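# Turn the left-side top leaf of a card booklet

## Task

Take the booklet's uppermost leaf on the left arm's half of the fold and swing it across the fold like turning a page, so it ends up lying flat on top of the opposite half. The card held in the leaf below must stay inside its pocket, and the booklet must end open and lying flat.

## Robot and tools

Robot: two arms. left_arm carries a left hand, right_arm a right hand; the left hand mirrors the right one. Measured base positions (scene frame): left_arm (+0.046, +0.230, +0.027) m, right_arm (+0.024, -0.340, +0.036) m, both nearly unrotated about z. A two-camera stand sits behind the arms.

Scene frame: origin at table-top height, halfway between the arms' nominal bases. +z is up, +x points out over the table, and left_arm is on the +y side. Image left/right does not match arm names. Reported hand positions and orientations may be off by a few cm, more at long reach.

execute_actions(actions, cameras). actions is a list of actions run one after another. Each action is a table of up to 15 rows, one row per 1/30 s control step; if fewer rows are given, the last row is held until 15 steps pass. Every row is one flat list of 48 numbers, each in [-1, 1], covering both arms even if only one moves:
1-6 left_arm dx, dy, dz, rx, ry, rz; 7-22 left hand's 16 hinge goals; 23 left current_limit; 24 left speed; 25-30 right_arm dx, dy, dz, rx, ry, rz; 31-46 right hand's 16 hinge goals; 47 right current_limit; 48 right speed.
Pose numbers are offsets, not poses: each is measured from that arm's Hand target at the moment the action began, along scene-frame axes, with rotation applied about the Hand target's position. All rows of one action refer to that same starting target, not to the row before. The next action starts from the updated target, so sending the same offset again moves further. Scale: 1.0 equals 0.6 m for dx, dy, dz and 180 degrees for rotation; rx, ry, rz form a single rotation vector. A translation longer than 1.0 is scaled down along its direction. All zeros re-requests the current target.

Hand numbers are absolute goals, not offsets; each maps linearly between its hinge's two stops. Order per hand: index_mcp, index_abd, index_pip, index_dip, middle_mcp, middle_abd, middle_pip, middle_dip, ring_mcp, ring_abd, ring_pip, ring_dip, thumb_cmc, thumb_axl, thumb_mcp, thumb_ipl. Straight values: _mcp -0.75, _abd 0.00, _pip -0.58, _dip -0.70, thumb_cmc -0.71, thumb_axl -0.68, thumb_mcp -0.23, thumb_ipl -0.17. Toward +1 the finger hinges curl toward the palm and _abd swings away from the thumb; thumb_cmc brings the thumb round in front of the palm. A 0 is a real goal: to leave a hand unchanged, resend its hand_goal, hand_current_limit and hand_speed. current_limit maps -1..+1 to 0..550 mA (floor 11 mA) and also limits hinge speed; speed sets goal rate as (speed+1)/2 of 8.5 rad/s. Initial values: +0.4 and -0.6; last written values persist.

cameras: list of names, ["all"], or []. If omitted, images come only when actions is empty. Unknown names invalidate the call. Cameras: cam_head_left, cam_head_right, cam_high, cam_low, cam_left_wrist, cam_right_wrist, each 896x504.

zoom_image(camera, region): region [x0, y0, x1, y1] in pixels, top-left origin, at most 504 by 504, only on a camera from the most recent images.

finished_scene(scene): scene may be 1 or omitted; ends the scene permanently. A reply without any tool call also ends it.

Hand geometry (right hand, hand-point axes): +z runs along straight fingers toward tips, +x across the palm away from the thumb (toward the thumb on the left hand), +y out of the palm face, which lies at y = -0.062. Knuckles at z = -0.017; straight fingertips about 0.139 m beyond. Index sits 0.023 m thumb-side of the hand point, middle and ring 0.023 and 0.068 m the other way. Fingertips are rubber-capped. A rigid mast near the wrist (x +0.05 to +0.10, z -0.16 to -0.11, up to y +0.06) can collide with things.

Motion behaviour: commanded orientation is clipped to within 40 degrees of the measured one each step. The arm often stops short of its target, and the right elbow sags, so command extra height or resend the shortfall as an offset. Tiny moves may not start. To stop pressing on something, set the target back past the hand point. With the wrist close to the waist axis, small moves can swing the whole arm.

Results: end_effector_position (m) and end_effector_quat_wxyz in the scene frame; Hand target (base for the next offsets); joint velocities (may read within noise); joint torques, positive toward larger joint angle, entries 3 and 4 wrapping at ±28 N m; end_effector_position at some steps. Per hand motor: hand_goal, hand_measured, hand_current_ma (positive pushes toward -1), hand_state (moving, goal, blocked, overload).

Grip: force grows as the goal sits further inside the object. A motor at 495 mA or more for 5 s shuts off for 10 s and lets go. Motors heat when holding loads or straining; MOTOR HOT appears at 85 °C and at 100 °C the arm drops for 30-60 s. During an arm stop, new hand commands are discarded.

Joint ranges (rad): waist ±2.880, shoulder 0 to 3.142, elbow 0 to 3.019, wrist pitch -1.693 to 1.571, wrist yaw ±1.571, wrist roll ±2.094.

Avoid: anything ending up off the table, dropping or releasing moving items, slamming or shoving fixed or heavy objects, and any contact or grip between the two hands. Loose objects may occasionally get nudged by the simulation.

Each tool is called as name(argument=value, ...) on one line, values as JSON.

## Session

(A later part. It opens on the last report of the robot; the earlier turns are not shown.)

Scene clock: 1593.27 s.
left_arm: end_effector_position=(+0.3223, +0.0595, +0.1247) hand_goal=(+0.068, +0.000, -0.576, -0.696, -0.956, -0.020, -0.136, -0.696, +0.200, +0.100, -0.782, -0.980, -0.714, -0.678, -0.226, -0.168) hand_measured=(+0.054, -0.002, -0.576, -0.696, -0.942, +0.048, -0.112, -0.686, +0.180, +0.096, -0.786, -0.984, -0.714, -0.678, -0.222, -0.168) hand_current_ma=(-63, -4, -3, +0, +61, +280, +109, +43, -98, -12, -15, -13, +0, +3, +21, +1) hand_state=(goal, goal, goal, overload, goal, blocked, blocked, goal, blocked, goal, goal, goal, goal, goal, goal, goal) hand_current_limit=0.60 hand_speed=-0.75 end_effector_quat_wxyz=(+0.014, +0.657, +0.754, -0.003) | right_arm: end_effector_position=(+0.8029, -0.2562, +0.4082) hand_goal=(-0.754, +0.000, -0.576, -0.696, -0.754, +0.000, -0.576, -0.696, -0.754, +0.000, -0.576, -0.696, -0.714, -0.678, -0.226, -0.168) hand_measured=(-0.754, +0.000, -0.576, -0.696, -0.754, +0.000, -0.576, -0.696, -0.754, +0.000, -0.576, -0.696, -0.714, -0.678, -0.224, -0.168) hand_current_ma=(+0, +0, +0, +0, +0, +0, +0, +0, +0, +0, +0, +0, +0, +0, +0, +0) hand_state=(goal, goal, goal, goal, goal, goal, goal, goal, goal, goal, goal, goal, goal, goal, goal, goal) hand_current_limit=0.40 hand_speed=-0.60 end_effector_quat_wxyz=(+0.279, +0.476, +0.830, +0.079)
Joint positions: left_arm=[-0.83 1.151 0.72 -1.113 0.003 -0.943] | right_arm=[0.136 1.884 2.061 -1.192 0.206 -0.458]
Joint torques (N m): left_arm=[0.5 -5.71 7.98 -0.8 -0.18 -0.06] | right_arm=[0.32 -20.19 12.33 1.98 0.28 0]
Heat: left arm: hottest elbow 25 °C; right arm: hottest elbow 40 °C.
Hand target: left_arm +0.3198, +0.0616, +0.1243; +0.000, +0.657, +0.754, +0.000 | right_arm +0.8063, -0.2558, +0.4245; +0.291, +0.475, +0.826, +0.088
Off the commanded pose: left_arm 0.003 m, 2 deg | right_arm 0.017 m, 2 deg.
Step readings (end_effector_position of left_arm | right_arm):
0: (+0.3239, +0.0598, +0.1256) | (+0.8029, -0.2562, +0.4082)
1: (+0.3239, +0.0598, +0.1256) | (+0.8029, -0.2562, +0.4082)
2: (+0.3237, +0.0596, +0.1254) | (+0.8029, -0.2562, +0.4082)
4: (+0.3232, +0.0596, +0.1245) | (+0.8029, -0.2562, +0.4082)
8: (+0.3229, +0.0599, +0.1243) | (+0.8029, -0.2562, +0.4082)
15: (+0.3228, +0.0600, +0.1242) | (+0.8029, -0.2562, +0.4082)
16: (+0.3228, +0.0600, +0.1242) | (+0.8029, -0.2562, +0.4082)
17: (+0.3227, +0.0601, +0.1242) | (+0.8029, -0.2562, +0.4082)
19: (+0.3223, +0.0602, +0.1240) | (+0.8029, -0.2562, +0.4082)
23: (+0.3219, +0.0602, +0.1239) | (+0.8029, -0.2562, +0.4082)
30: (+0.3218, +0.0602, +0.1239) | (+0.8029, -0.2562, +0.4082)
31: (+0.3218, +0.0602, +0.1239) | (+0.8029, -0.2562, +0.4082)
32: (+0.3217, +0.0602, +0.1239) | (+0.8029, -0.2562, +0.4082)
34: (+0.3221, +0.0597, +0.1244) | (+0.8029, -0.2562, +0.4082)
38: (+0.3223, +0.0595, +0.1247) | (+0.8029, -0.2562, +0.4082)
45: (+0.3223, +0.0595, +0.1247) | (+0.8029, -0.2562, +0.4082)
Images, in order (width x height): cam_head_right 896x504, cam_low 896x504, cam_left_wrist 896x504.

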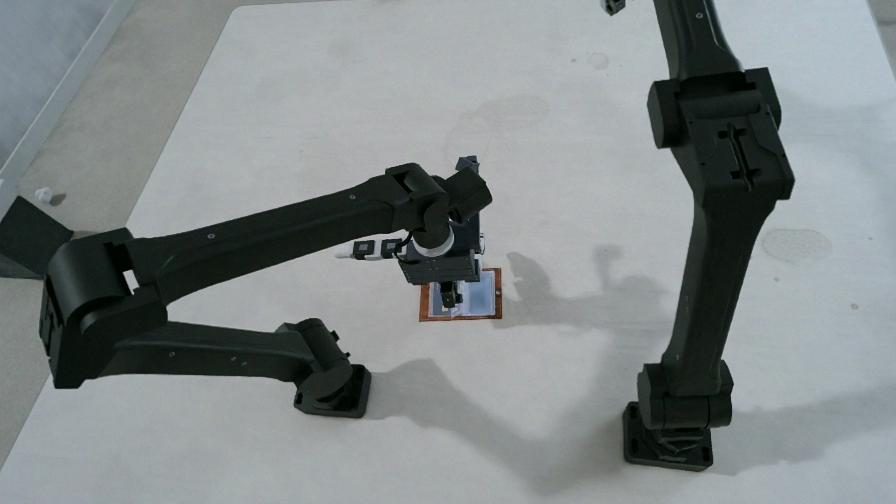

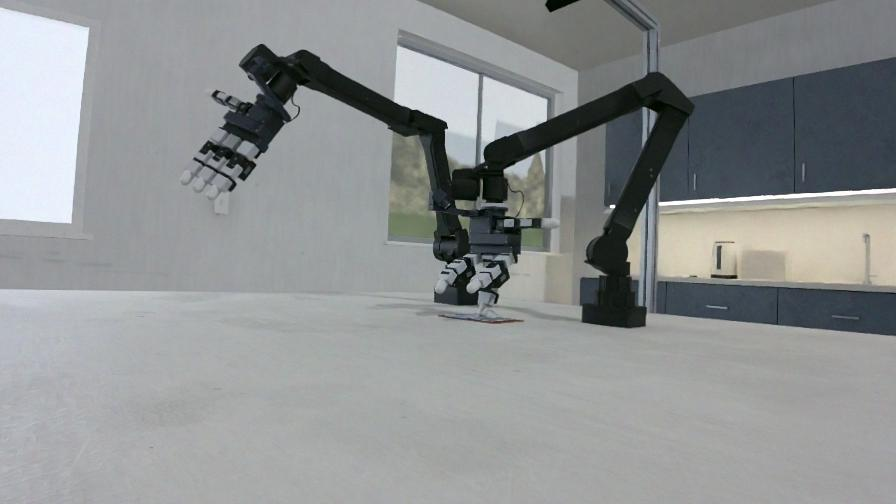

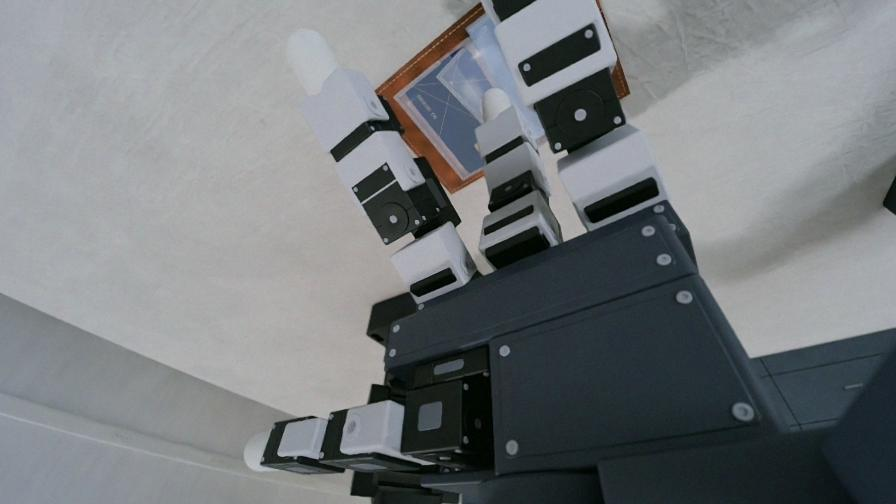

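execute_actions(actions=[[[0,0,0,0,0,0,0.068,0,-0.576,-0.696,-0.957,-0.02,-0.13,-0.696,-0.479,0.08,-0.6,-0.98,-0.714,-0.678,-0.226,-0.168,0.6,-0.7,0,0,0,0,0,0,-0.754,0,-0.576,-0.696,-0.754,0,-0.576,-0.696,-0.754,0,-0.576,-0.696,-0.714,-0.678,-0.226,-0.168,0.4,-0.6]],[[0,0,-0.02,0,0,0,0.068,0,-0.576,-0.696,-0.96,0.0,-0.13,-0.696,-0.479,0.08,-0.781,-0.98,-0.714,-0.678,-0.226,-0.168,0.6,-0.6,0,0,0,0,0,0,-0.754,0,-0.576,-0.696,-0.754,0,-0.576,-0.696,-0.754,0,-0.576,-0.696,-0.714,-0.678,-0.226,-0.168,0.4,-0.6]],[[0,0,0,0,0,0,0.068,0,-0.576,-0.696,-0.96,0.15,-0.13,-0.696,-0.485,0.08,-0.79,-0.98,-0.714,-0.678,-0.226,-0.168,0.7,-0.6,0,0,0,0,0,0,-0.754,0,-0.576,-0.696,-0.754,0,-0.576,-0.696,-0.754,0,-0.576,-0.696,-0.714,-0.678,-0.226,-0.168,0.4,-0.6]],[[0,0,0,0,0,0,0.068,0,-0.576,-0.696,-0.966,0.2,-0.115,-0.696,-0.485,0.08,-0.79,-0.98,-0.714,-0.678,-0.226,-0.168,0.7,-0.6,0,0,0,0,0,0,-0.754,0,-0.576,-0.696,-0.754,0,-0.576,-0.696,-0.754,0,-0.576,-0.696,-0.714,-0.678,-0.226,-0.168,0.4,-0.6]]], cameras=["cam_left_wrist","cam_low","cam_head_right"])

zoom_image(camera="cam_low", region=[440, 270, 550, 335])

zoom_image(camera="cam_left_wrist", region=[400, 0, 640, 160])

zoom_image(camera="cam_head_right", region=[390, 250, 530, 340])

Scene clock: 1609.30 s.
left_arm: end_effector_position=(+0.3244, +0.0591, +0.1256) hand_goal=(+0.068, +0.000, -0.576, -0.696, -0.966, +0.200, -0.116, -0.696, -0.486, +0.080, -0.790, -0.980, -0.714, -0.678, -0.226, -0.168) hand_measured=(+0.054, -0.002, -0.576, -0.696, -0.962, +0.176, -0.104, -0.688, -0.462, +0.098, -0.782, -0.980, -0.714, -0.678, -0.222, -0.168) hand_current_ma=(-63, -4, -3, +0, +20, -94, +51, +30, +115, +67, +37, +3, +0, +3, +21, +1) hand_state=(goal, goal, goal, overload, goal, blocked, goal, goal, blocked, goal, goal, goal, goal, goal, goal, goal) hand_current_limit=0.70 hand_speed=-0.60 end_effector_quat_wxyz=(+0.017, +0.657, +0.754, +0.001) | right_arm: end_effector_position=(+0.8029, -0.2562, +0.4082) hand_goal=(-0.754, +0.000, -0.576, -0.696, -0.754, +0.000, -0.576, -0.696, -0.754, +0.000, -0.576, -0.696, -0.714, -0.678, -0.226, -0.168) hand_measured=(-0.754, +0.000, -0.576, -0.696, -0.754, +0.000, -0.576, -0.696, -0.754, +0.000, -0.576, -0.696, -0.714, -0.678, -0.224, -0.168) hand_current_ma=(+0, +0, +0, +0, +0, +0, +0, +0, +0, +0, +0, +0, +0, +0, +0, +0) hand_state=(goal, goal, goal, goal, goal, goal, goal, goal, goal, goal, goal, goal, goal, goal, goal, goal) hand_current_limit=0.40 hand_speed=-0.60 end_effector_quat_wxyz=(+0.279, +0.476, +0.830, +0.079)
Joint positions: left_arm=[-0.83 1.151 0.72 -1.106 -0.005 -0.944] | right_arm=[0.136 1.884 2.061 -1.192 0.206 -0.458]
Joint torques (N m): left_arm=[0.44 -4.72 6.24 0.31 0.12 -0.04] | right_arm=[0.32 -20.19 12.33 1.96 0.28 0]
Heat: left arm: hottest elbow 25 °C; right arm: hottest elbow 40 °C.
Hand target: left_arm +0.3198, +0.0616, +0.1123; +0.000, +0.657, +0.754, +0.000 | right_arm +0.8063, -0.2558, +0.4245; +0.291, +0.475, +0.826, +0.088
Off the commanded pose: left_arm 0.014 m, 2 deg | right_arm 0.017 m, 2 deg.
Step readings (end_effector_position of left_arm | right_arm):
0: (+0.3223, +0.0595, +0.1247) | (+0.8029, -0.2562, +0.4082)
1: (+0.3223, +0.0595, +0.1247) | (+0.8029, -0.2562, +0.4082)
2: (+0.3223, +0.0594, +0.1247) | (+0.8029, -0.2562, +0.4082)
4: (+0.3223, +0.0594, +0.1247) | (+0.8029, -0.2562, +0.4082)
8: (+0.3223, +0.0594, +0.1247) | (+0.8029, -0.2562, +0.4082)
15: (+0.3223, +0.0594, +0.1247) | (+0.8029, -0.2562, +0.4082)
16: (+0.3223, +0.0594, +0.1247) | (+0.8029, -0.2562, +0.4082)
17: (+0.3223, +0.0594, +0.1247) | (+0.8029, -0.2562, +0.4082)
19: (+0.3223, +0.0594, +0.1247) | (+0.8029, -0.2562, +0.4082)
23: (+0.3230, +0.0587, +0.1249) | (+0.8029, -0.2562, +0.4082)
30: (+0.3235, +0.0583, +0.1250) | (+0.8029, -0.2562, +0.4082)
31: (+0.3236, +0.0583, +0.1250) | (+0.8029, -0.2562, +0.4082)
32: (+0.3238, +0.0586, +0.1252) | (+0.8029, -0.2562, +0.4082)
34: (+0.3243, +0.0590, +0.1255) | (+0.8029, -0.2562, +0.4082)
38: (+0.3243, +0.0591, +0.1255) | (+0.8029, -0.2562, +0.4082)
45: (+0.3243, +0.0591, +0.1255) | (+0.8029, -0.2562, +0.4082)
46: (+0.3244, +0.0591, +0.1255) | (+0.8029, -0.2562, +0.4082)
47: (+0.3244, +0.0591, +0.1256) | (+0.8029, -0.2562, +0.4082)
49: (+0.3244, +0.0591, +0.1256) | (+0.8029, -0.2562, +0.4082)
53: (+0.3244, +0.0591, +0.1256) | (+0.8029, -0.2562, +0.4082)
60: (+0.3244, +0.0591, +0.1256) | (+0.8029, -0.2562, +0.4082)
Images, in order (width x height): cam_head_right 896x504, cam_low 896x504, cam_left_wrist 896x504.

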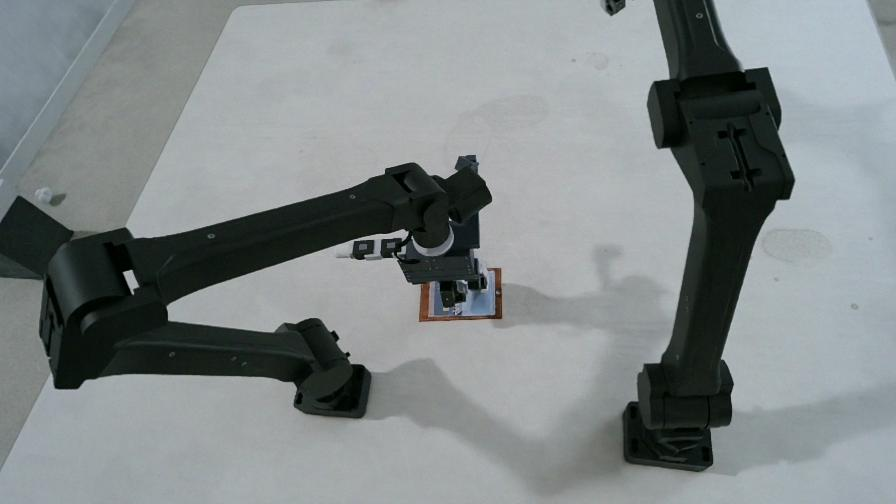

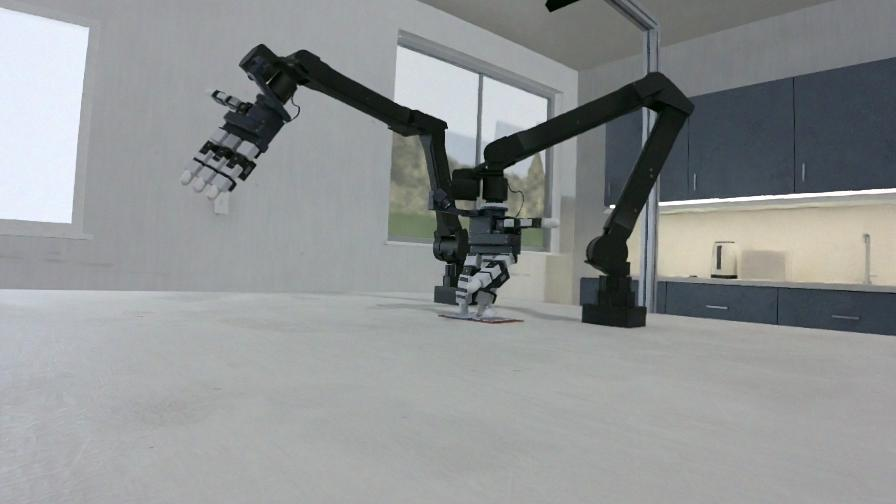

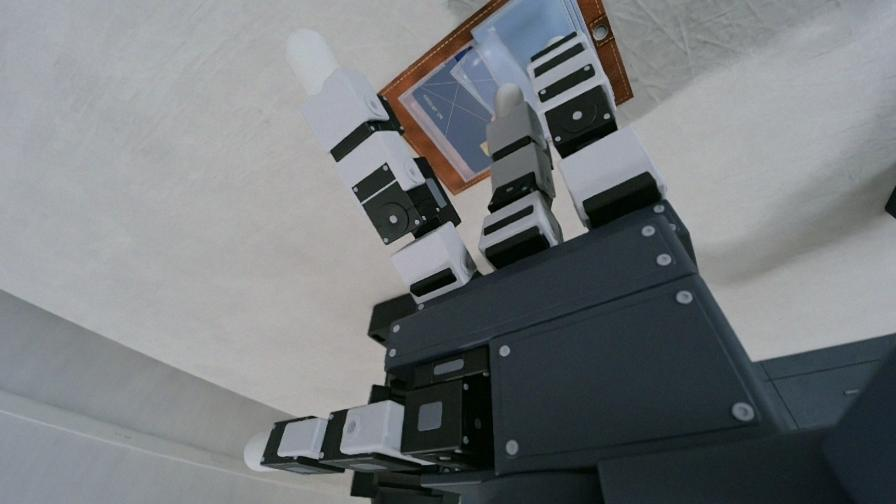

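Scaled by 4.582 from the camera's 896x504 image, which has a finer 1280x720 frame.

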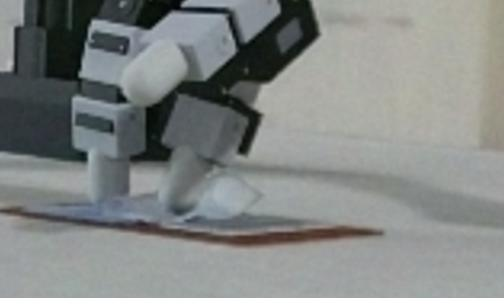

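Scaled by 2.100 from the camera's 896x504 image, which has a finer 1280x720 frame.

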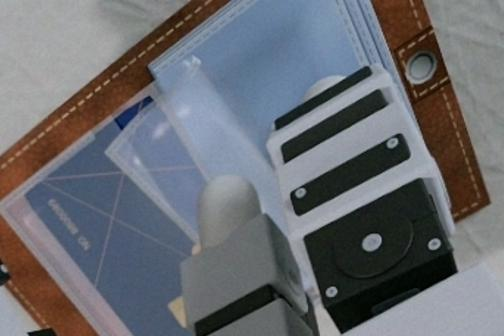

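Scaled by 3.600 from the camera's 896x504 image, which has a finer 1280x720 frame.

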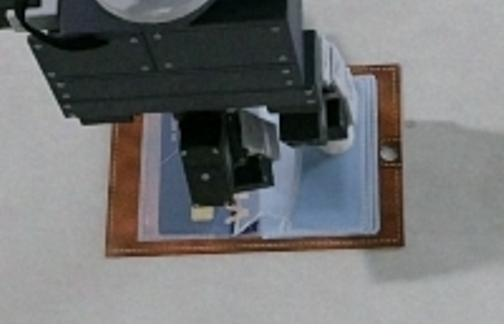

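execute_actions(actions=[[[0,0,0.012,0,0,0,0.068,0,-0.576,-0.696,-0.96,0.2,-0.12,-0.696,0.2,0.1,-0.781,-0.98,-0.714,-0.678,-0.226,-0.168,0.6,-0.6,0,0,0,0,0,0,-0.754,0,-0.576,-0.696,-0.754,0,-0.576,-0.696,-0.754,0,-0.576,-0.696,-0.714,-0.678,-0.226,-0.168,0.4,-0.6]],[[0,0,0.006,0,0,0,0.068,0,-0.576,-0.696,-0.955,0.1,-0.135,-0.696,0.2,0.1,-0.781,-0.98,-0.714,-0.678,-0.226,-0.168,0.6,-0.75,0,0,0,0,0,0,-0.754,0,-0.576,-0.696,-0.754,0,-0.576,-0.696,-0.754,0,-0.576,-0.696,-0.714,-0.678,-0.226,-0.168,0.4,-0.6]],[[0,0,0,0,0,0,0.068,0,-0.576,-0.696,-0.955,-0.04,-0.135,-0.696,0.2,0.1,-0.781,-0.98,-0.714,-0.678,-0.226,-0.168,0.6,-0.75,0,0,0,0,0,0,-0.754,0,-0.576,-0.696,-0.754,0,-0.576,-0.696,-0.754,0,-0.576,-0.696,-0.714,-0.678,-0.226,-0.168,0.4,-0.6]]], cameras=["cam_left_wrist","cam_low","cam_head_right"])

zoom_image(camera="cam_low", region=[440, 270, 550, 335])

zoom_image(camera="cam_left_wrist", region=[400, 0, 640, 160])

zoom_image(camera="cam_head_right", region=[390, 250, 530, 340])

Scene clock: 1623.47 s.
left_arm: end_effector_position=(+0.3222, +0.0594, +0.1245) hand_goal=(+0.068, +0.000, -0.576, -0.696, -0.956, -0.040, -0.136, -0.696, +0.200, +0.100, -0.782, -0.980, -0.714, -0.678, -0.226, -0.168) hand_measured=(+0.054, -0.002, -0.576, -0.696, -0.940, +0.030, -0.108, -0.684, +0.178, +0.102, -0.786, -0.984, -0.714, -0.678, -0.222, -0.168) hand_current_ma=(-63, -4, -3, +0, +73, +287, +122, +49, -100, +4, -15, -13, +0, +3, +21, +1) hand_state=(goal, goal, goal, overload, goal, blocked, blocked, goal, blocked, goal, goal, goal, goal, goal, goal, goal) hand_current_limit=0.60 hand_speed=-0.75 end_effector_quat_wxyz=(+0.013, +0.657, +0.754, -0.002) | right_arm: end_effector_position=(+0.8029, -0.2562, +0.4082) hand_goal=(-0.754, +0.000, -0.576, -0.696, -0.754, +0.000, -0.576, -0.696, -0.754, +0.000, -0.576, -0.696, -0.714, -0.678, -0.226, -0.168) hand_measured=(-0.754, +0.000, -0.576, -0.696, -0.754, +0.000, -0.576, -0.696, -0.754, +0.000, -0.576, -0.696, -0.714, -0.678, -0.224, -0.168) hand_current_ma=(+0, +0, +0, +0, +0, +0, +0, +0, +0, +0, +0, +0, +0, +0, +0, +0) hand_state=(goal, goal, goal, goal, goal, goal, goal, goal, goal, goal, goal, goal, goal, goal, goal, goal) hand_current_limit=0.40 hand_speed=-0.60 end_effector_quat_wxyz=(+0.279, +0.476, +0.830, +0.079)
Joint positions: left_arm=[-0.831 1.151 0.72 -1.112 0.002 -0.944] | right_arm=[0.136 1.884 2.061 -1.192 0.206 -0.458]
Joint torques (N m): left_arm=[0.73 -5.66 7.9 -0.66 -0.18 -0.04] | right_arm=[0.26 -20.19 12.33 1.96 0.28 0]
Heat: left arm: hottest elbow 25 °C; right arm: hottest elbow 40 °C.
Hand target: left_arm +0.3198, +0.0616, +0.1231; +0.000, +0.657, +0.754, +0.000 | right_arm +0.8063, -0.2558, +0.4245; +0.291, +0.475, +0.826, +0.088
Off the commanded pose: left_arm 0.004 m, 2 deg | right_arm 0.017 m, 2 deg.
Step readings (end_effector_position of left_arm | right_arm):
0: (+0.3244, +0.0591, +0.1256) | (+0.8029, -0.2562, +0.4082)
1: (+0.3244, +0.0591, +0.1256) | (+0.8029, -0.2562, +0.4082)
2: (+0.3241, +0.0591, +0.1253) | (+0.8029, -0.2562, +0.4082)
4: (+0.3238, +0.0592, +0.1248) | (+0.8029, -0.2562, +0.4082)
8: (+0.3233, +0.0598, +0.1247) | (+0.8029, -0.2562, +0.4082)
15: (+0.3231, +0.0599, +0.1247) | (+0.8029, -0.2562, +0.4082)
16: (+0.3231, +0.0599, +0.1247) | (+0.8029, -0.2562, +0.4082)
17: (+0.3231, +0.0600, +0.1247) | (+0.8029, -0.2562, +0.4082)
19: (+0.3227, +0.0601, +0.1245) | (+0.8029, -0.2562, +0.4082)
23: (+0.3224, +0.0601, +0.1244) | (+0.8029, -0.2562, +0.4082)
30: (+0.3224, +0.0601, +0.1244) | (+0.8029, -0.2562, +0.4082)
31: (+0.3224, +0.0601, +0.1244) | (+0.8029, -0.2562, +0.4082)
32: (+0.3224, +0.0600, +0.1244) | (+0.8029, -0.2562, +0.4082)
34: (+0.3221, +0.0598, +0.1243) | (+0.8029, -0.2562, +0.4082)
38: (+0.3222, +0.0594, +0.1245) | (+0.8029, -0.2562, +0.4082)
45: (+0.3222, +0.0594, +0.1245) | (+0.8029, -0.2562, +0.4082)
Images, in order (width x height): cam_head_right 896x504, cam_low 896x504, cam_left_wrist 896x504.

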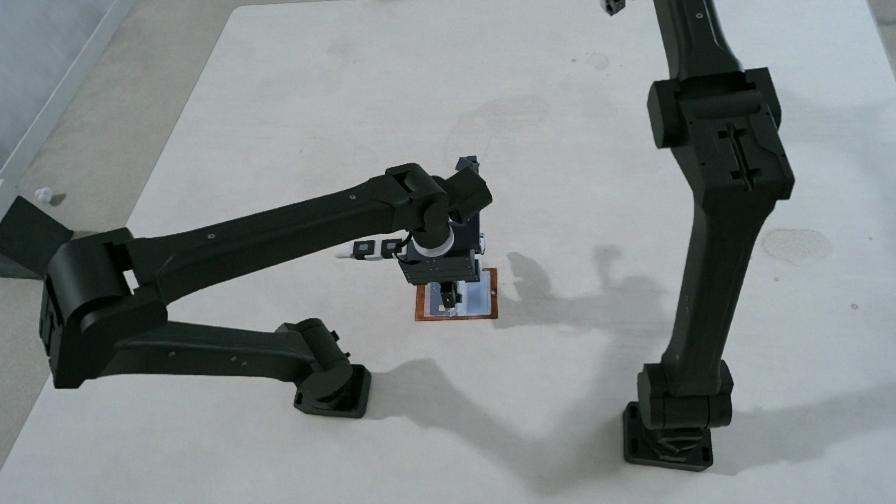

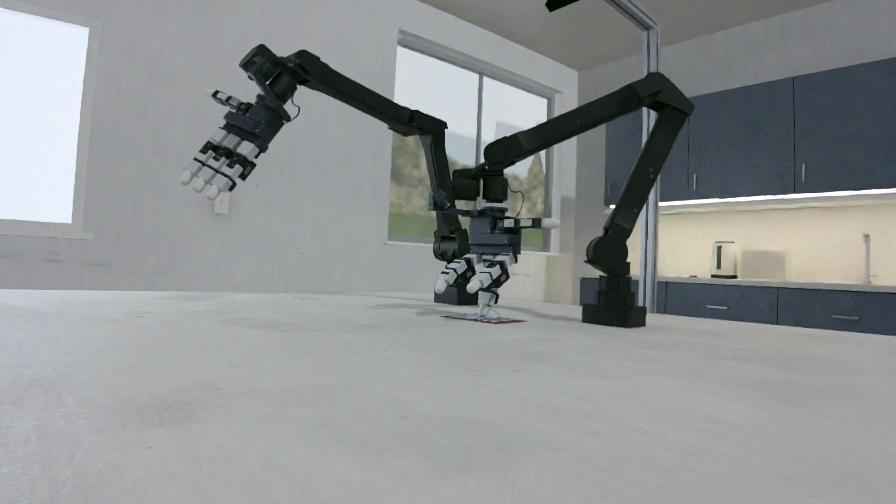

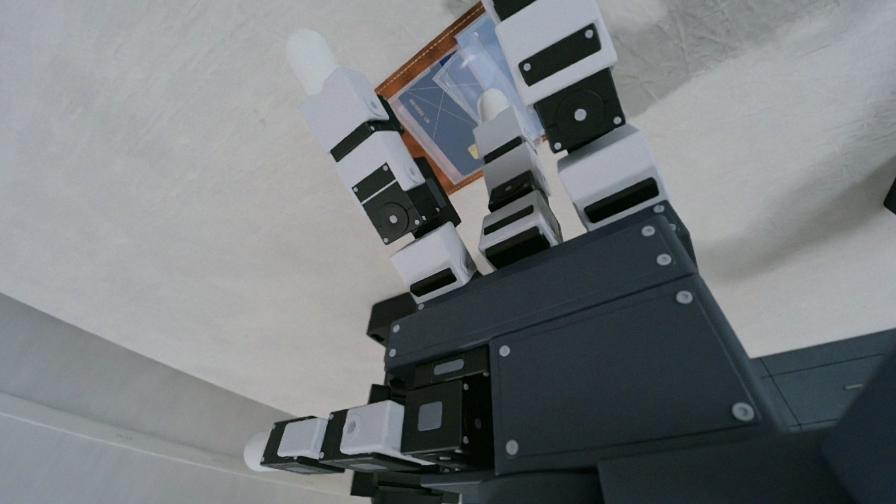

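Scaled by 4.582 from the camera's 896x504 image, which has a finer 1280x720 frame.

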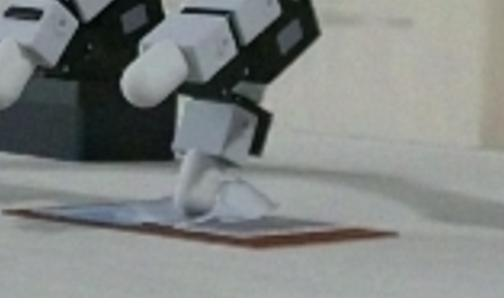

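Scaled by 2.100 from the camera's 896x504 image, which has a finer 1280x720 frame.

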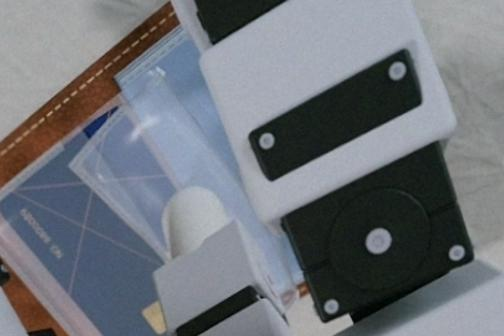

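Scaled by 3.600 from the camera's 896x504 image, which has a finer 1280x720 frame.

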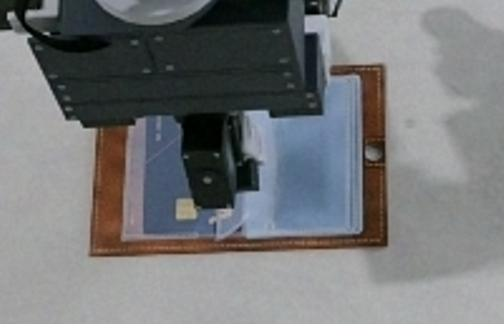

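execute_actions(actions=[[[0,0,0,0,0,0,0.068,0,-0.576,-0.696,-0.957,-0.04,-0.13,-0.696,-0.479,0.08,-0.6,-0.98,-0.714,-0.678,-0.226,-0.168,0.6,-0.7,0,0,0,0,0,0,-0.754,0,-0.576,-0.696,-0.754,0,-0.576,-0.696,-0.754,0,-0.576,-0.696,-0.714,-0.678,-0.226,-0.168,0.4,-0.6]],[[0,0,-0.018,0,0,0,0.068,0,-0.576,-0.696,-0.96,0.0,-0.13,-0.696,-0.479,0.08,-0.781,-0.98,-0.714,-0.678,-0.226,-0.168,0.6,-0.6,0,0,0,0,0,0,-0.754,0,-0.576,-0.696,-0.754,0,-0.576,-0.696,-0.754,0,-0.576,-0.696,-0.714,-0.678,-0.226,-0.168,0.4,-0.6]],[[0,0,0,0,0,0,0.068,0,-0.576,-0.696,-0.96,0.15,-0.13,-0.696,-0.485,0.08,-0.79,-0.98,-0.714,-0.678,-0.226,-0.168,0.7,-0.6,0,0,0,0,0,0,-0.754,0,-0.576,-0.696,-0.754,0,-0.576,-0.696,-0.754,0,-0.576,-0.696,-0.714,-0.678,-0.226,-0.168,0.4,-0.6]],[[0,0,0,0,0,0,0.068,0,-0.576,-0.696,-0.964,0.2,-0.118,-0.696,-0.485,0.08,-0.79,-0.98,-0.714,-0.678,-0.226,-0.168,0.7,-0.6,0,0,0,0,0,0,-0.754,0,-0.576,-0.696,-0.754,0,-0.576,-0.696,-0.754,0,-0.576,-0.696,-0.714,-0.678,-0.226,-0.168,0.4,-0.6]]], cameras=["cam_left_wrist","cam_low","cam_head_right"])

zoom_image(camera="cam_low", region=[440, 270, 550, 335])

zoom_image(camera="cam_left_wrist", region=[400, 0, 640, 160])

zoom_image(camera="cam_head_right", region=[390, 250, 530, 340])

Scene clock: 1639.00 s.
left_arm: end_effector_position=(+0.3243, +0.0595, +0.1255) hand_goal=(+0.068, +0.000, -0.576, -0.696, -0.964, +0.200, -0.118, -0.696, -0.486, +0.080, -0.790, -0.980, -0.714, -0.678, -0.226, -0.168) hand_measured=(+0.054, -0.002, -0.576, -0.696, -0.962, +0.068, -0.100, -0.684, -0.456, +0.102, -0.780, -0.978, -0.714, -0.678, -0.222, -0.168) hand_current_ma=(-63, -4, -3, +0, +9, -468, +75, +49, +144, +83, +40, +5, +0, +3, +21, +1) hand_state=(goal, goal, goal, overload, goal, blocked, goal, goal, blocked, blocked, goal, goal, goal, goal, goal, goal) hand_current_limit=0.70 hand_speed=-0.60 end_effector_quat_wxyz=(+0.017, +0.657, +0.754, +0.002) | right_arm: end_effector_position=(+0.8029, -0.2562, +0.4082) hand_goal=(-0.754, +0.000, -0.576, -0.696, -0.754, +0.000, -0.576, -0.696, -0.754, +0.000, -0.576, -0.696, -0.714, -0.678, -0.226, -0.168) hand_measured=(-0.754, +0.000, -0.576, -0.696, -0.754, +0.000, -0.576, -0.696, -0.754, +0.000, -0.576, -0.696, -0.714, -0.678, -0.224, -0.168) hand_current_ma=(+0, +0, +0, +0, +0, +0, +0, +0, +0, +0, +0, +0, +0, +0, +0, +0) hand_state=(goal, goal, goal, goal, goal, goal, goal, goal, goal, goal, goal, goal, goal, goal, goal, goal) hand_current_limit=0.40 hand_speed=-0.60 end_effector_quat_wxyz=(+0.279, +0.476, +0.830, +0.079)
Joint positions: left_arm=[-0.831 1.151 0.72 -1.107 -0.007 -0.944] | right_arm=[0.136 1.884 2.061 -1.192 0.206 -0.458]
Joint torques (N m): left_arm=[0.85 -4.78 6.13 0.32 0.19 -0.05] | right_arm=[0.26 -20.19 12.31 1.98 0.28 -0.01]
Heat: left arm: hottest elbow 25 °C; right arm: hottest elbow 40 °C.
Hand target: left_arm +0.3197, +0.0616, +0.1122; +0.000, +0.657, +0.754, +0.000 | right_arm +0.8063, -0.2558, +0.4245; +0.291, +0.475, +0.826, +0.088
Off the commanded pose: left_arm 0.014 m, 2 deg | right_arm 0.017 m, 2 deg.
Step readings (end_effector_position of left_arm | right_arm):
0: (+0.3222, +0.0594, +0.1245) | (+0.8029, -0.2562, +0.4082)
1: (+0.3222, +0.0594, +0.1245) | (+0.8029, -0.2562, +0.4082)
2: (+0.3222, +0.0594, +0.1245) | (+0.8029, -0.2562, +0.4082)
4: (+0.3222, +0.0594, +0.1245) | (+0.8029, -0.2562, +0.4082)
8: (+0.3222, +0.0594, +0.1245) | (+0.8029, -0.2562, +0.4082)
15: (+0.3222, +0.0594, +0.1245) | (+0.8029, -0.2562, +0.4082)
16: (+0.3222, +0.0594, +0.1245) | (+0.8029, -0.2562, +0.4082)
17: (+0.3222, +0.0594, +0.1245) | (+0.8029, -0.2562, +0.4082)
19: (+0.3222, +0.0594, +0.1245) | (+0.8029, -0.2562, +0.4082)
23: (+0.3230, +0.0589, +0.1247) | (+0.8029, -0.2562, +0.4082)
30: (+0.3233, +0.0585, +0.1248) | (+0.8029, -0.2562, +0.4082)
31: (+0.3234, +0.0586, +0.1248) | (+0.8029, -0.2562, +0.4082)
32: (+0.3235, +0.0588, +0.1250) | (+0.8029, -0.2562, +0.4082)
34: (+0.3240, +0.0592, +0.1253) | (+0.8029, -0.2562, +0.4082)
38: (+0.3241, +0.0593, +0.1253) | (+0.8029, -0.2562, +0.4082)
45: (+0.3241, +0.0593, +0.1253) | (+0.8029, -0.2562, +0.4082)
46: (+0.3242, +0.0594, +0.1254) | (+0.8029, -0.2562, +0.4082)
47: (+0.3242, +0.0594, +0.1254) | (+0.8029, -0.2562, +0.4082)
49: (+0.3243, +0.0595, +0.1255) | (+0.8029, -0.2562, +0.4082)
53: (+0.3243, +0.0595, +0.1255) | (+0.8029, -0.2562, +0.4082)
60: (+0.3243, +0.0595, +0.1255) | (+0.8029, -0.2562, +0.4082)
Images, in order (width x height): cam_head_right 896x504, cam_low 896x504, cam_left_wrist 896x504.

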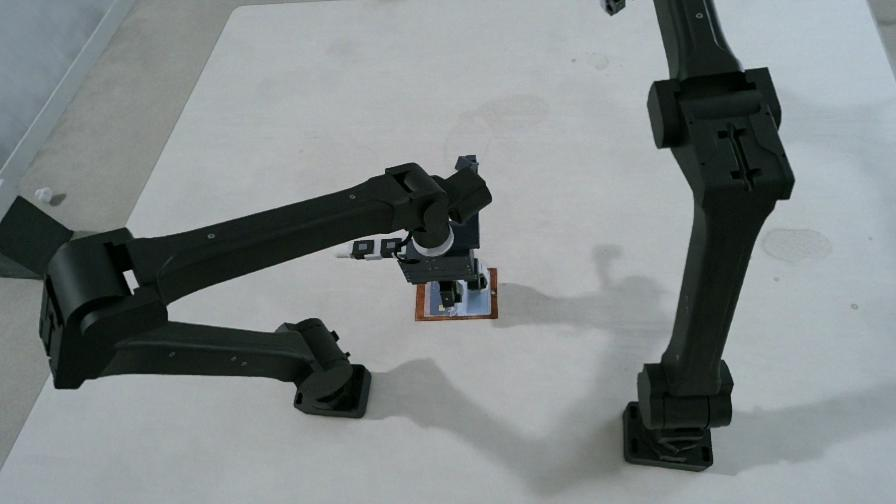

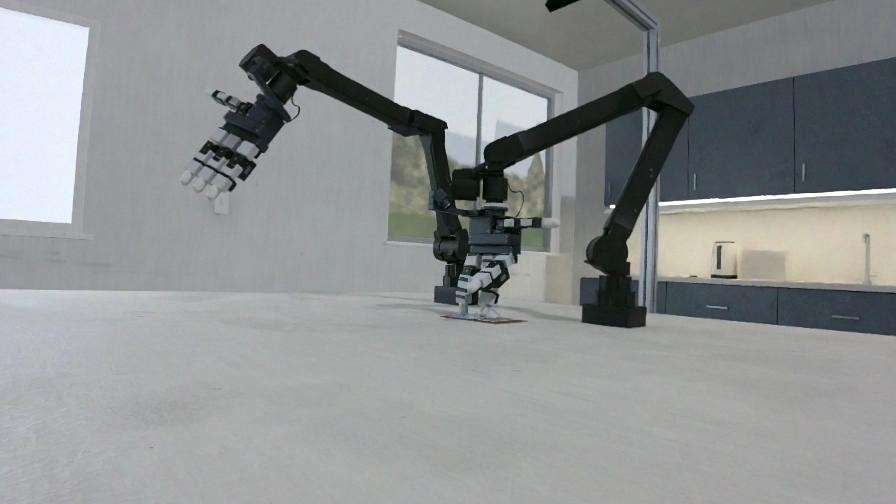

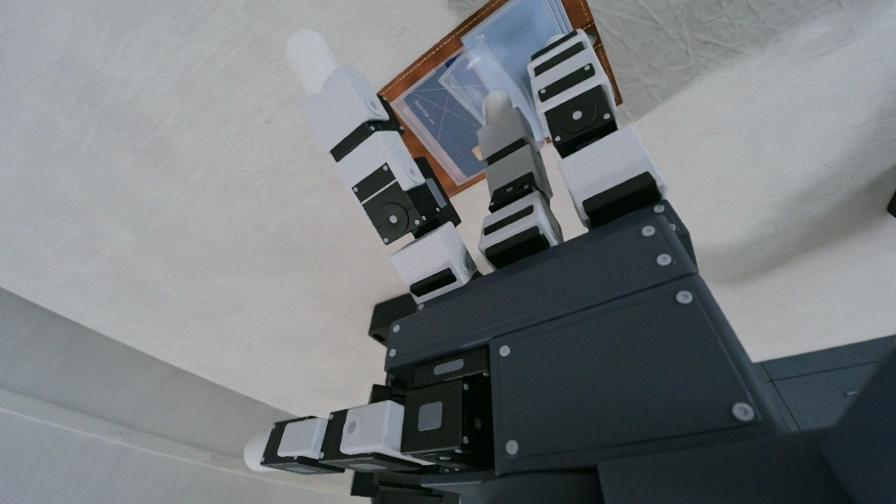

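Scaled by 4.582 from the camera's 896x504 image, which has a finer 1280x720 frame.

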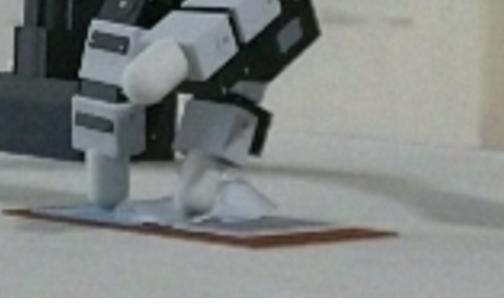

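Scaled by 2.100 from the camera's 896x504 image, which has a finer 1280x720 frame.

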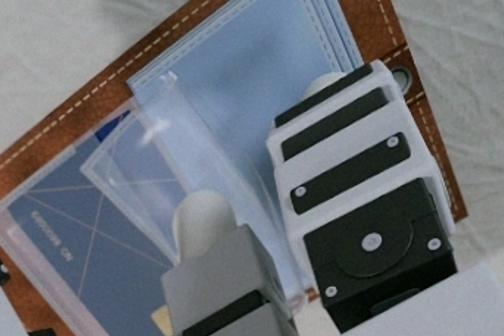

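Scaled by 3.600 from the camera's 896x504 image, which has a finer 1280x720 frame.

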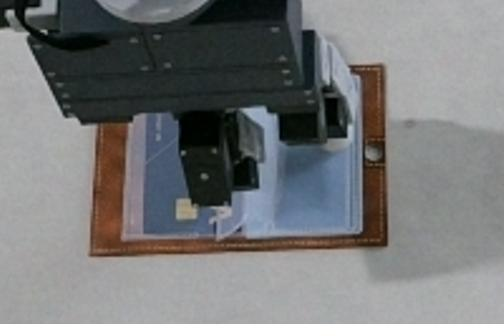

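execute_actions(actions=[[[0,0,0,0,0,0,0.068,0,-0.576,-0.696,-0.97,0.2,-0.1,-0.696,-0.485,0.08,-0.79,-0.98,-0.714,-0.678,-0.226,-0.168,0.7,-0.6,0,0,0,0,0,0,-0.754,0,-0.576,-0.696,-0.754,0,-0.576,-0.696,-0.754,0,-0.576,-0.696,-0.714,-0.678,-0.226,-0.168,0.4,-0.6]],[[0,0,0,0,0,0,0.068,0,-0.576,-0.696,-0.976,0.2,-0.085,-0.696,-0.485,0.08,-0.79,-0.98,-0.714,-0.678,-0.226,-0.168,0.7,-0.6,0,0,0,0,0,0,-0.754,0,-0.576,-0.696,-0.754,0,-0.576,-0.696,-0.754,0,-0.576,-0.696,-0.714,-0.678,-0.226,-0.168,0.4,-0.6]]], cameras=["cam_left_wrist","cam_low","cam_head_right"])

zoom_image(camera="cam_low", region=[440, 270, 550, 335])

zoom_image(camera="cam_left_wrist", region=[400, 0, 640, 160])

zoom_image(camera="cam_head_right", region=[390, 250, 530, 340])

Scene clock: 1648.83 s.
left_arm: end_effector_position=(+0.3242, +0.0595, +0.1254) hand_goal=(+0.068, +0.000, -0.576, -0.696, -0.976, +0.200, -0.086, -0.696, -0.486, +0.080, -0.790, -0.980, -0.714, -0.678, -0.226, -0.168) hand_measured=(+0.054, -0.002, -0.576, -0.696, -0.968, +0.170, -0.086, -0.690, -0.456, +0.102, -0.780, -0.980, -0.714, -0.678, -0.222, -0.168) hand_current_ma=(-63, -4, -3, +0, +40, -121, +1, +22, +144, +83, +39, +3, +0, +3, +21, +1) hand_state=(goal, goal, goal, overload, goal, blocked, goal, goal, blocked, blocked, goal, goal, goal, goal, goal, goal) hand_current_limit=0.70 hand_speed=-0.60 end_effector_quat_wxyz=(+0.017, +0.657, +0.754, +0.002) | right_arm: end_effector_position=(+0.8029, -0.2562, +0.4082) hand_goal=(-0.754, +0.000, -0.576, -0.696, -0.754, +0.000, -0.576, -0.696, -0.754, +0.000, -0.576, -0.696, -0.714, -0.678, -0.226, -0.168) hand_measured=(-0.754, +0.000, -0.576, -0.696, -0.754, +0.000, -0.576, -0.696, -0.754, +0.000, -0.576, -0.696, -0.714, -0.678, -0.224, -0.168) hand_current_ma=(+0, +0, +0, +0, +0, +0, +0, +0, +0, +0, +0, +0, +0, +0, +0, +0) hand_state=(goal, goal, goal, goal, goal, goal, goal, goal, goal, goal, goal, goal, goal, goal, goal, goal) hand_current_limit=0.40 hand_speed=-0.60 end_effector_quat_wxyz=(+0.279, +0.476, +0.830, +0.079)
Joint positions: left_arm=[-0.831 1.151 0.72 -1.107 -0.006 -0.944] | right_arm=[0.136 1.884 2.061 -1.192 0.206 -0.458]
Joint torques (N m): left_arm=[0.5 -4.78 6.26 0.32 0.2 -0.05] | right_arm=[0.26 -20.19 12.31 1.96 0.28 0]
Heat: left arm: hottest elbow 25 °C; right arm: hottest elbow 40 °C.
Hand target: left_arm +0.3197, +0.0616, +0.1122; +0.000, +0.657, +0.754, +0.000 | right_arm +0.8063, -0.2558, +0.4245; +0.291, +0.475, +0.826, +0.088
Off the commanded pose: left_arm 0.014 m, 2 deg | right_arm 0.017 m, 2 deg.
Step readings (end_effector_position of left_arm | right_arm):
0: (+0.3243, +0.0595, +0.1255) | (+0.8029, -0.2562, +0.4082)
1: (+0.3243, +0.0595, +0.1255) | (+0.8029, -0.2562, +0.4082)
2: (+0.3243, +0.0595, +0.1255) | (+0.8029, -0.2562, +0.4082)
4: (+0.3243, +0.0595, +0.1255) | (+0.8029, -0.2562, +0.4082)
8: (+0.3242, +0.0595, +0.1254) | (+0.8029, -0.2562, +0.4082)
15: (+0.3242, +0.0595, +0.1254) | (+0.8029, -0.2562, +0.4082)
16: (+0.3242, +0.0595, +0.1254) | (+0.8029, -0.2562, +0.4082)
17: (+0.3242, +0.0595, +0.1254) | (+0.8029, -0.2562, +0.4082)
19: (+0.3242, +0.0595, +0.1254) | (+0.8029, -0.2562, +0.4082)
23: (+0.3242, +0.0595, +0.1254) | (+0.8029, -0.2562, +0.4082)
30: (+0.3242, +0.0595, +0.1254) | (+0.8029, -0.2562, +0.4082)
Images, in order (width x height): cam_head_right 896x504, cam_low 896x504, cam_left_wrist 896x504.

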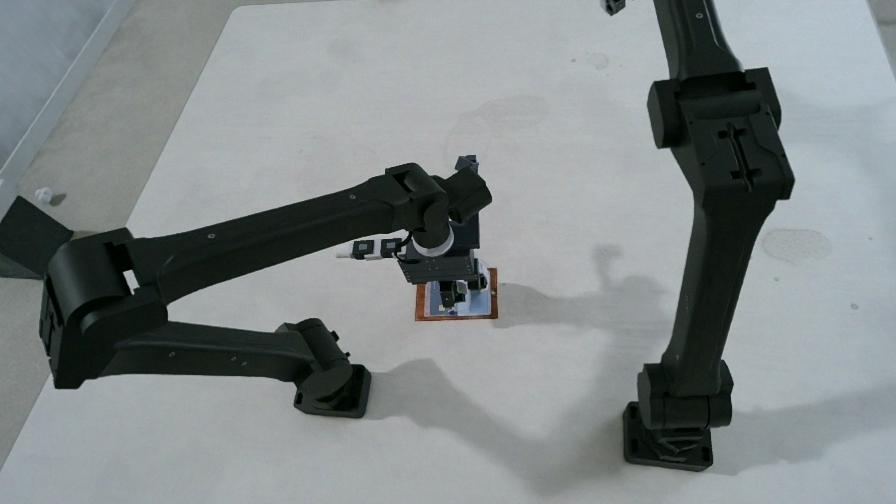

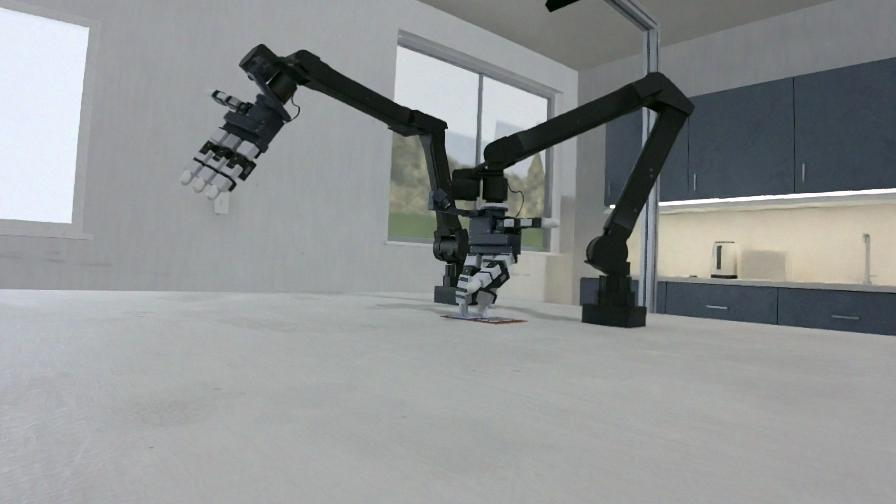

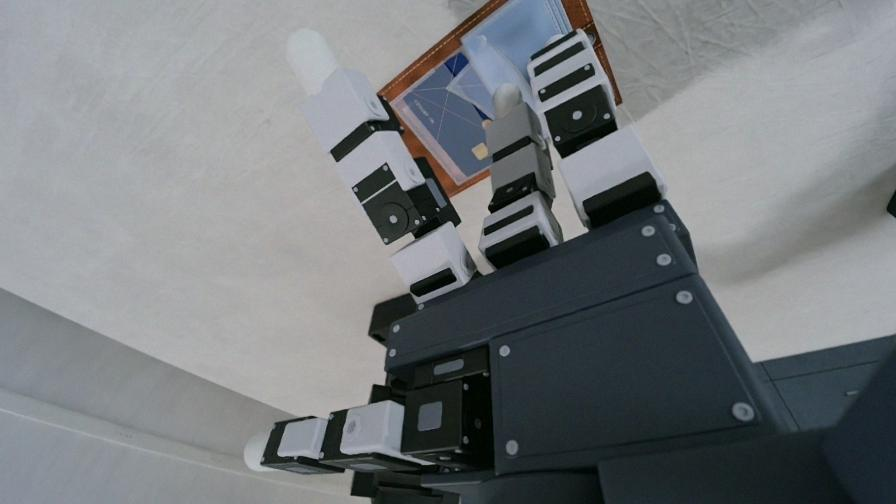

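Scaled by 4.582 from the camera's 896x504 image, which has a finer 1280x720 frame.

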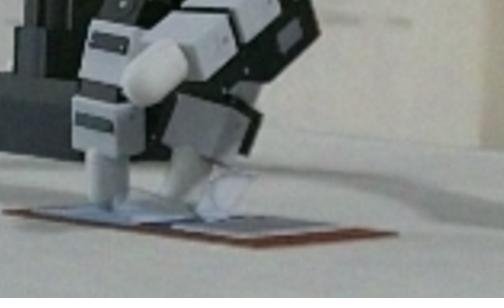

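Scaled by 2.100 from the camera's 896x504 image, which has a finer 1280x720 frame.

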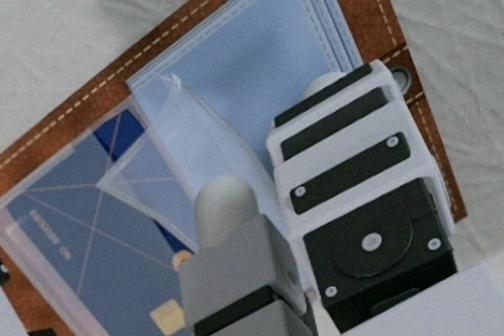

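Scaled by 3.600 from the camera's 896x504 image, which has a finer 1280x720 frame.

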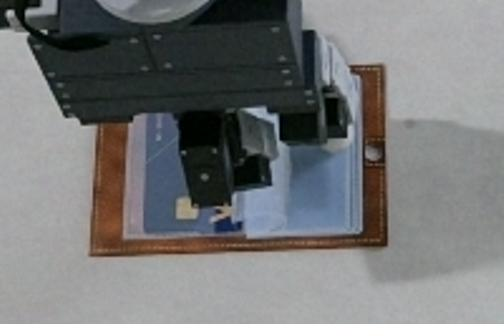

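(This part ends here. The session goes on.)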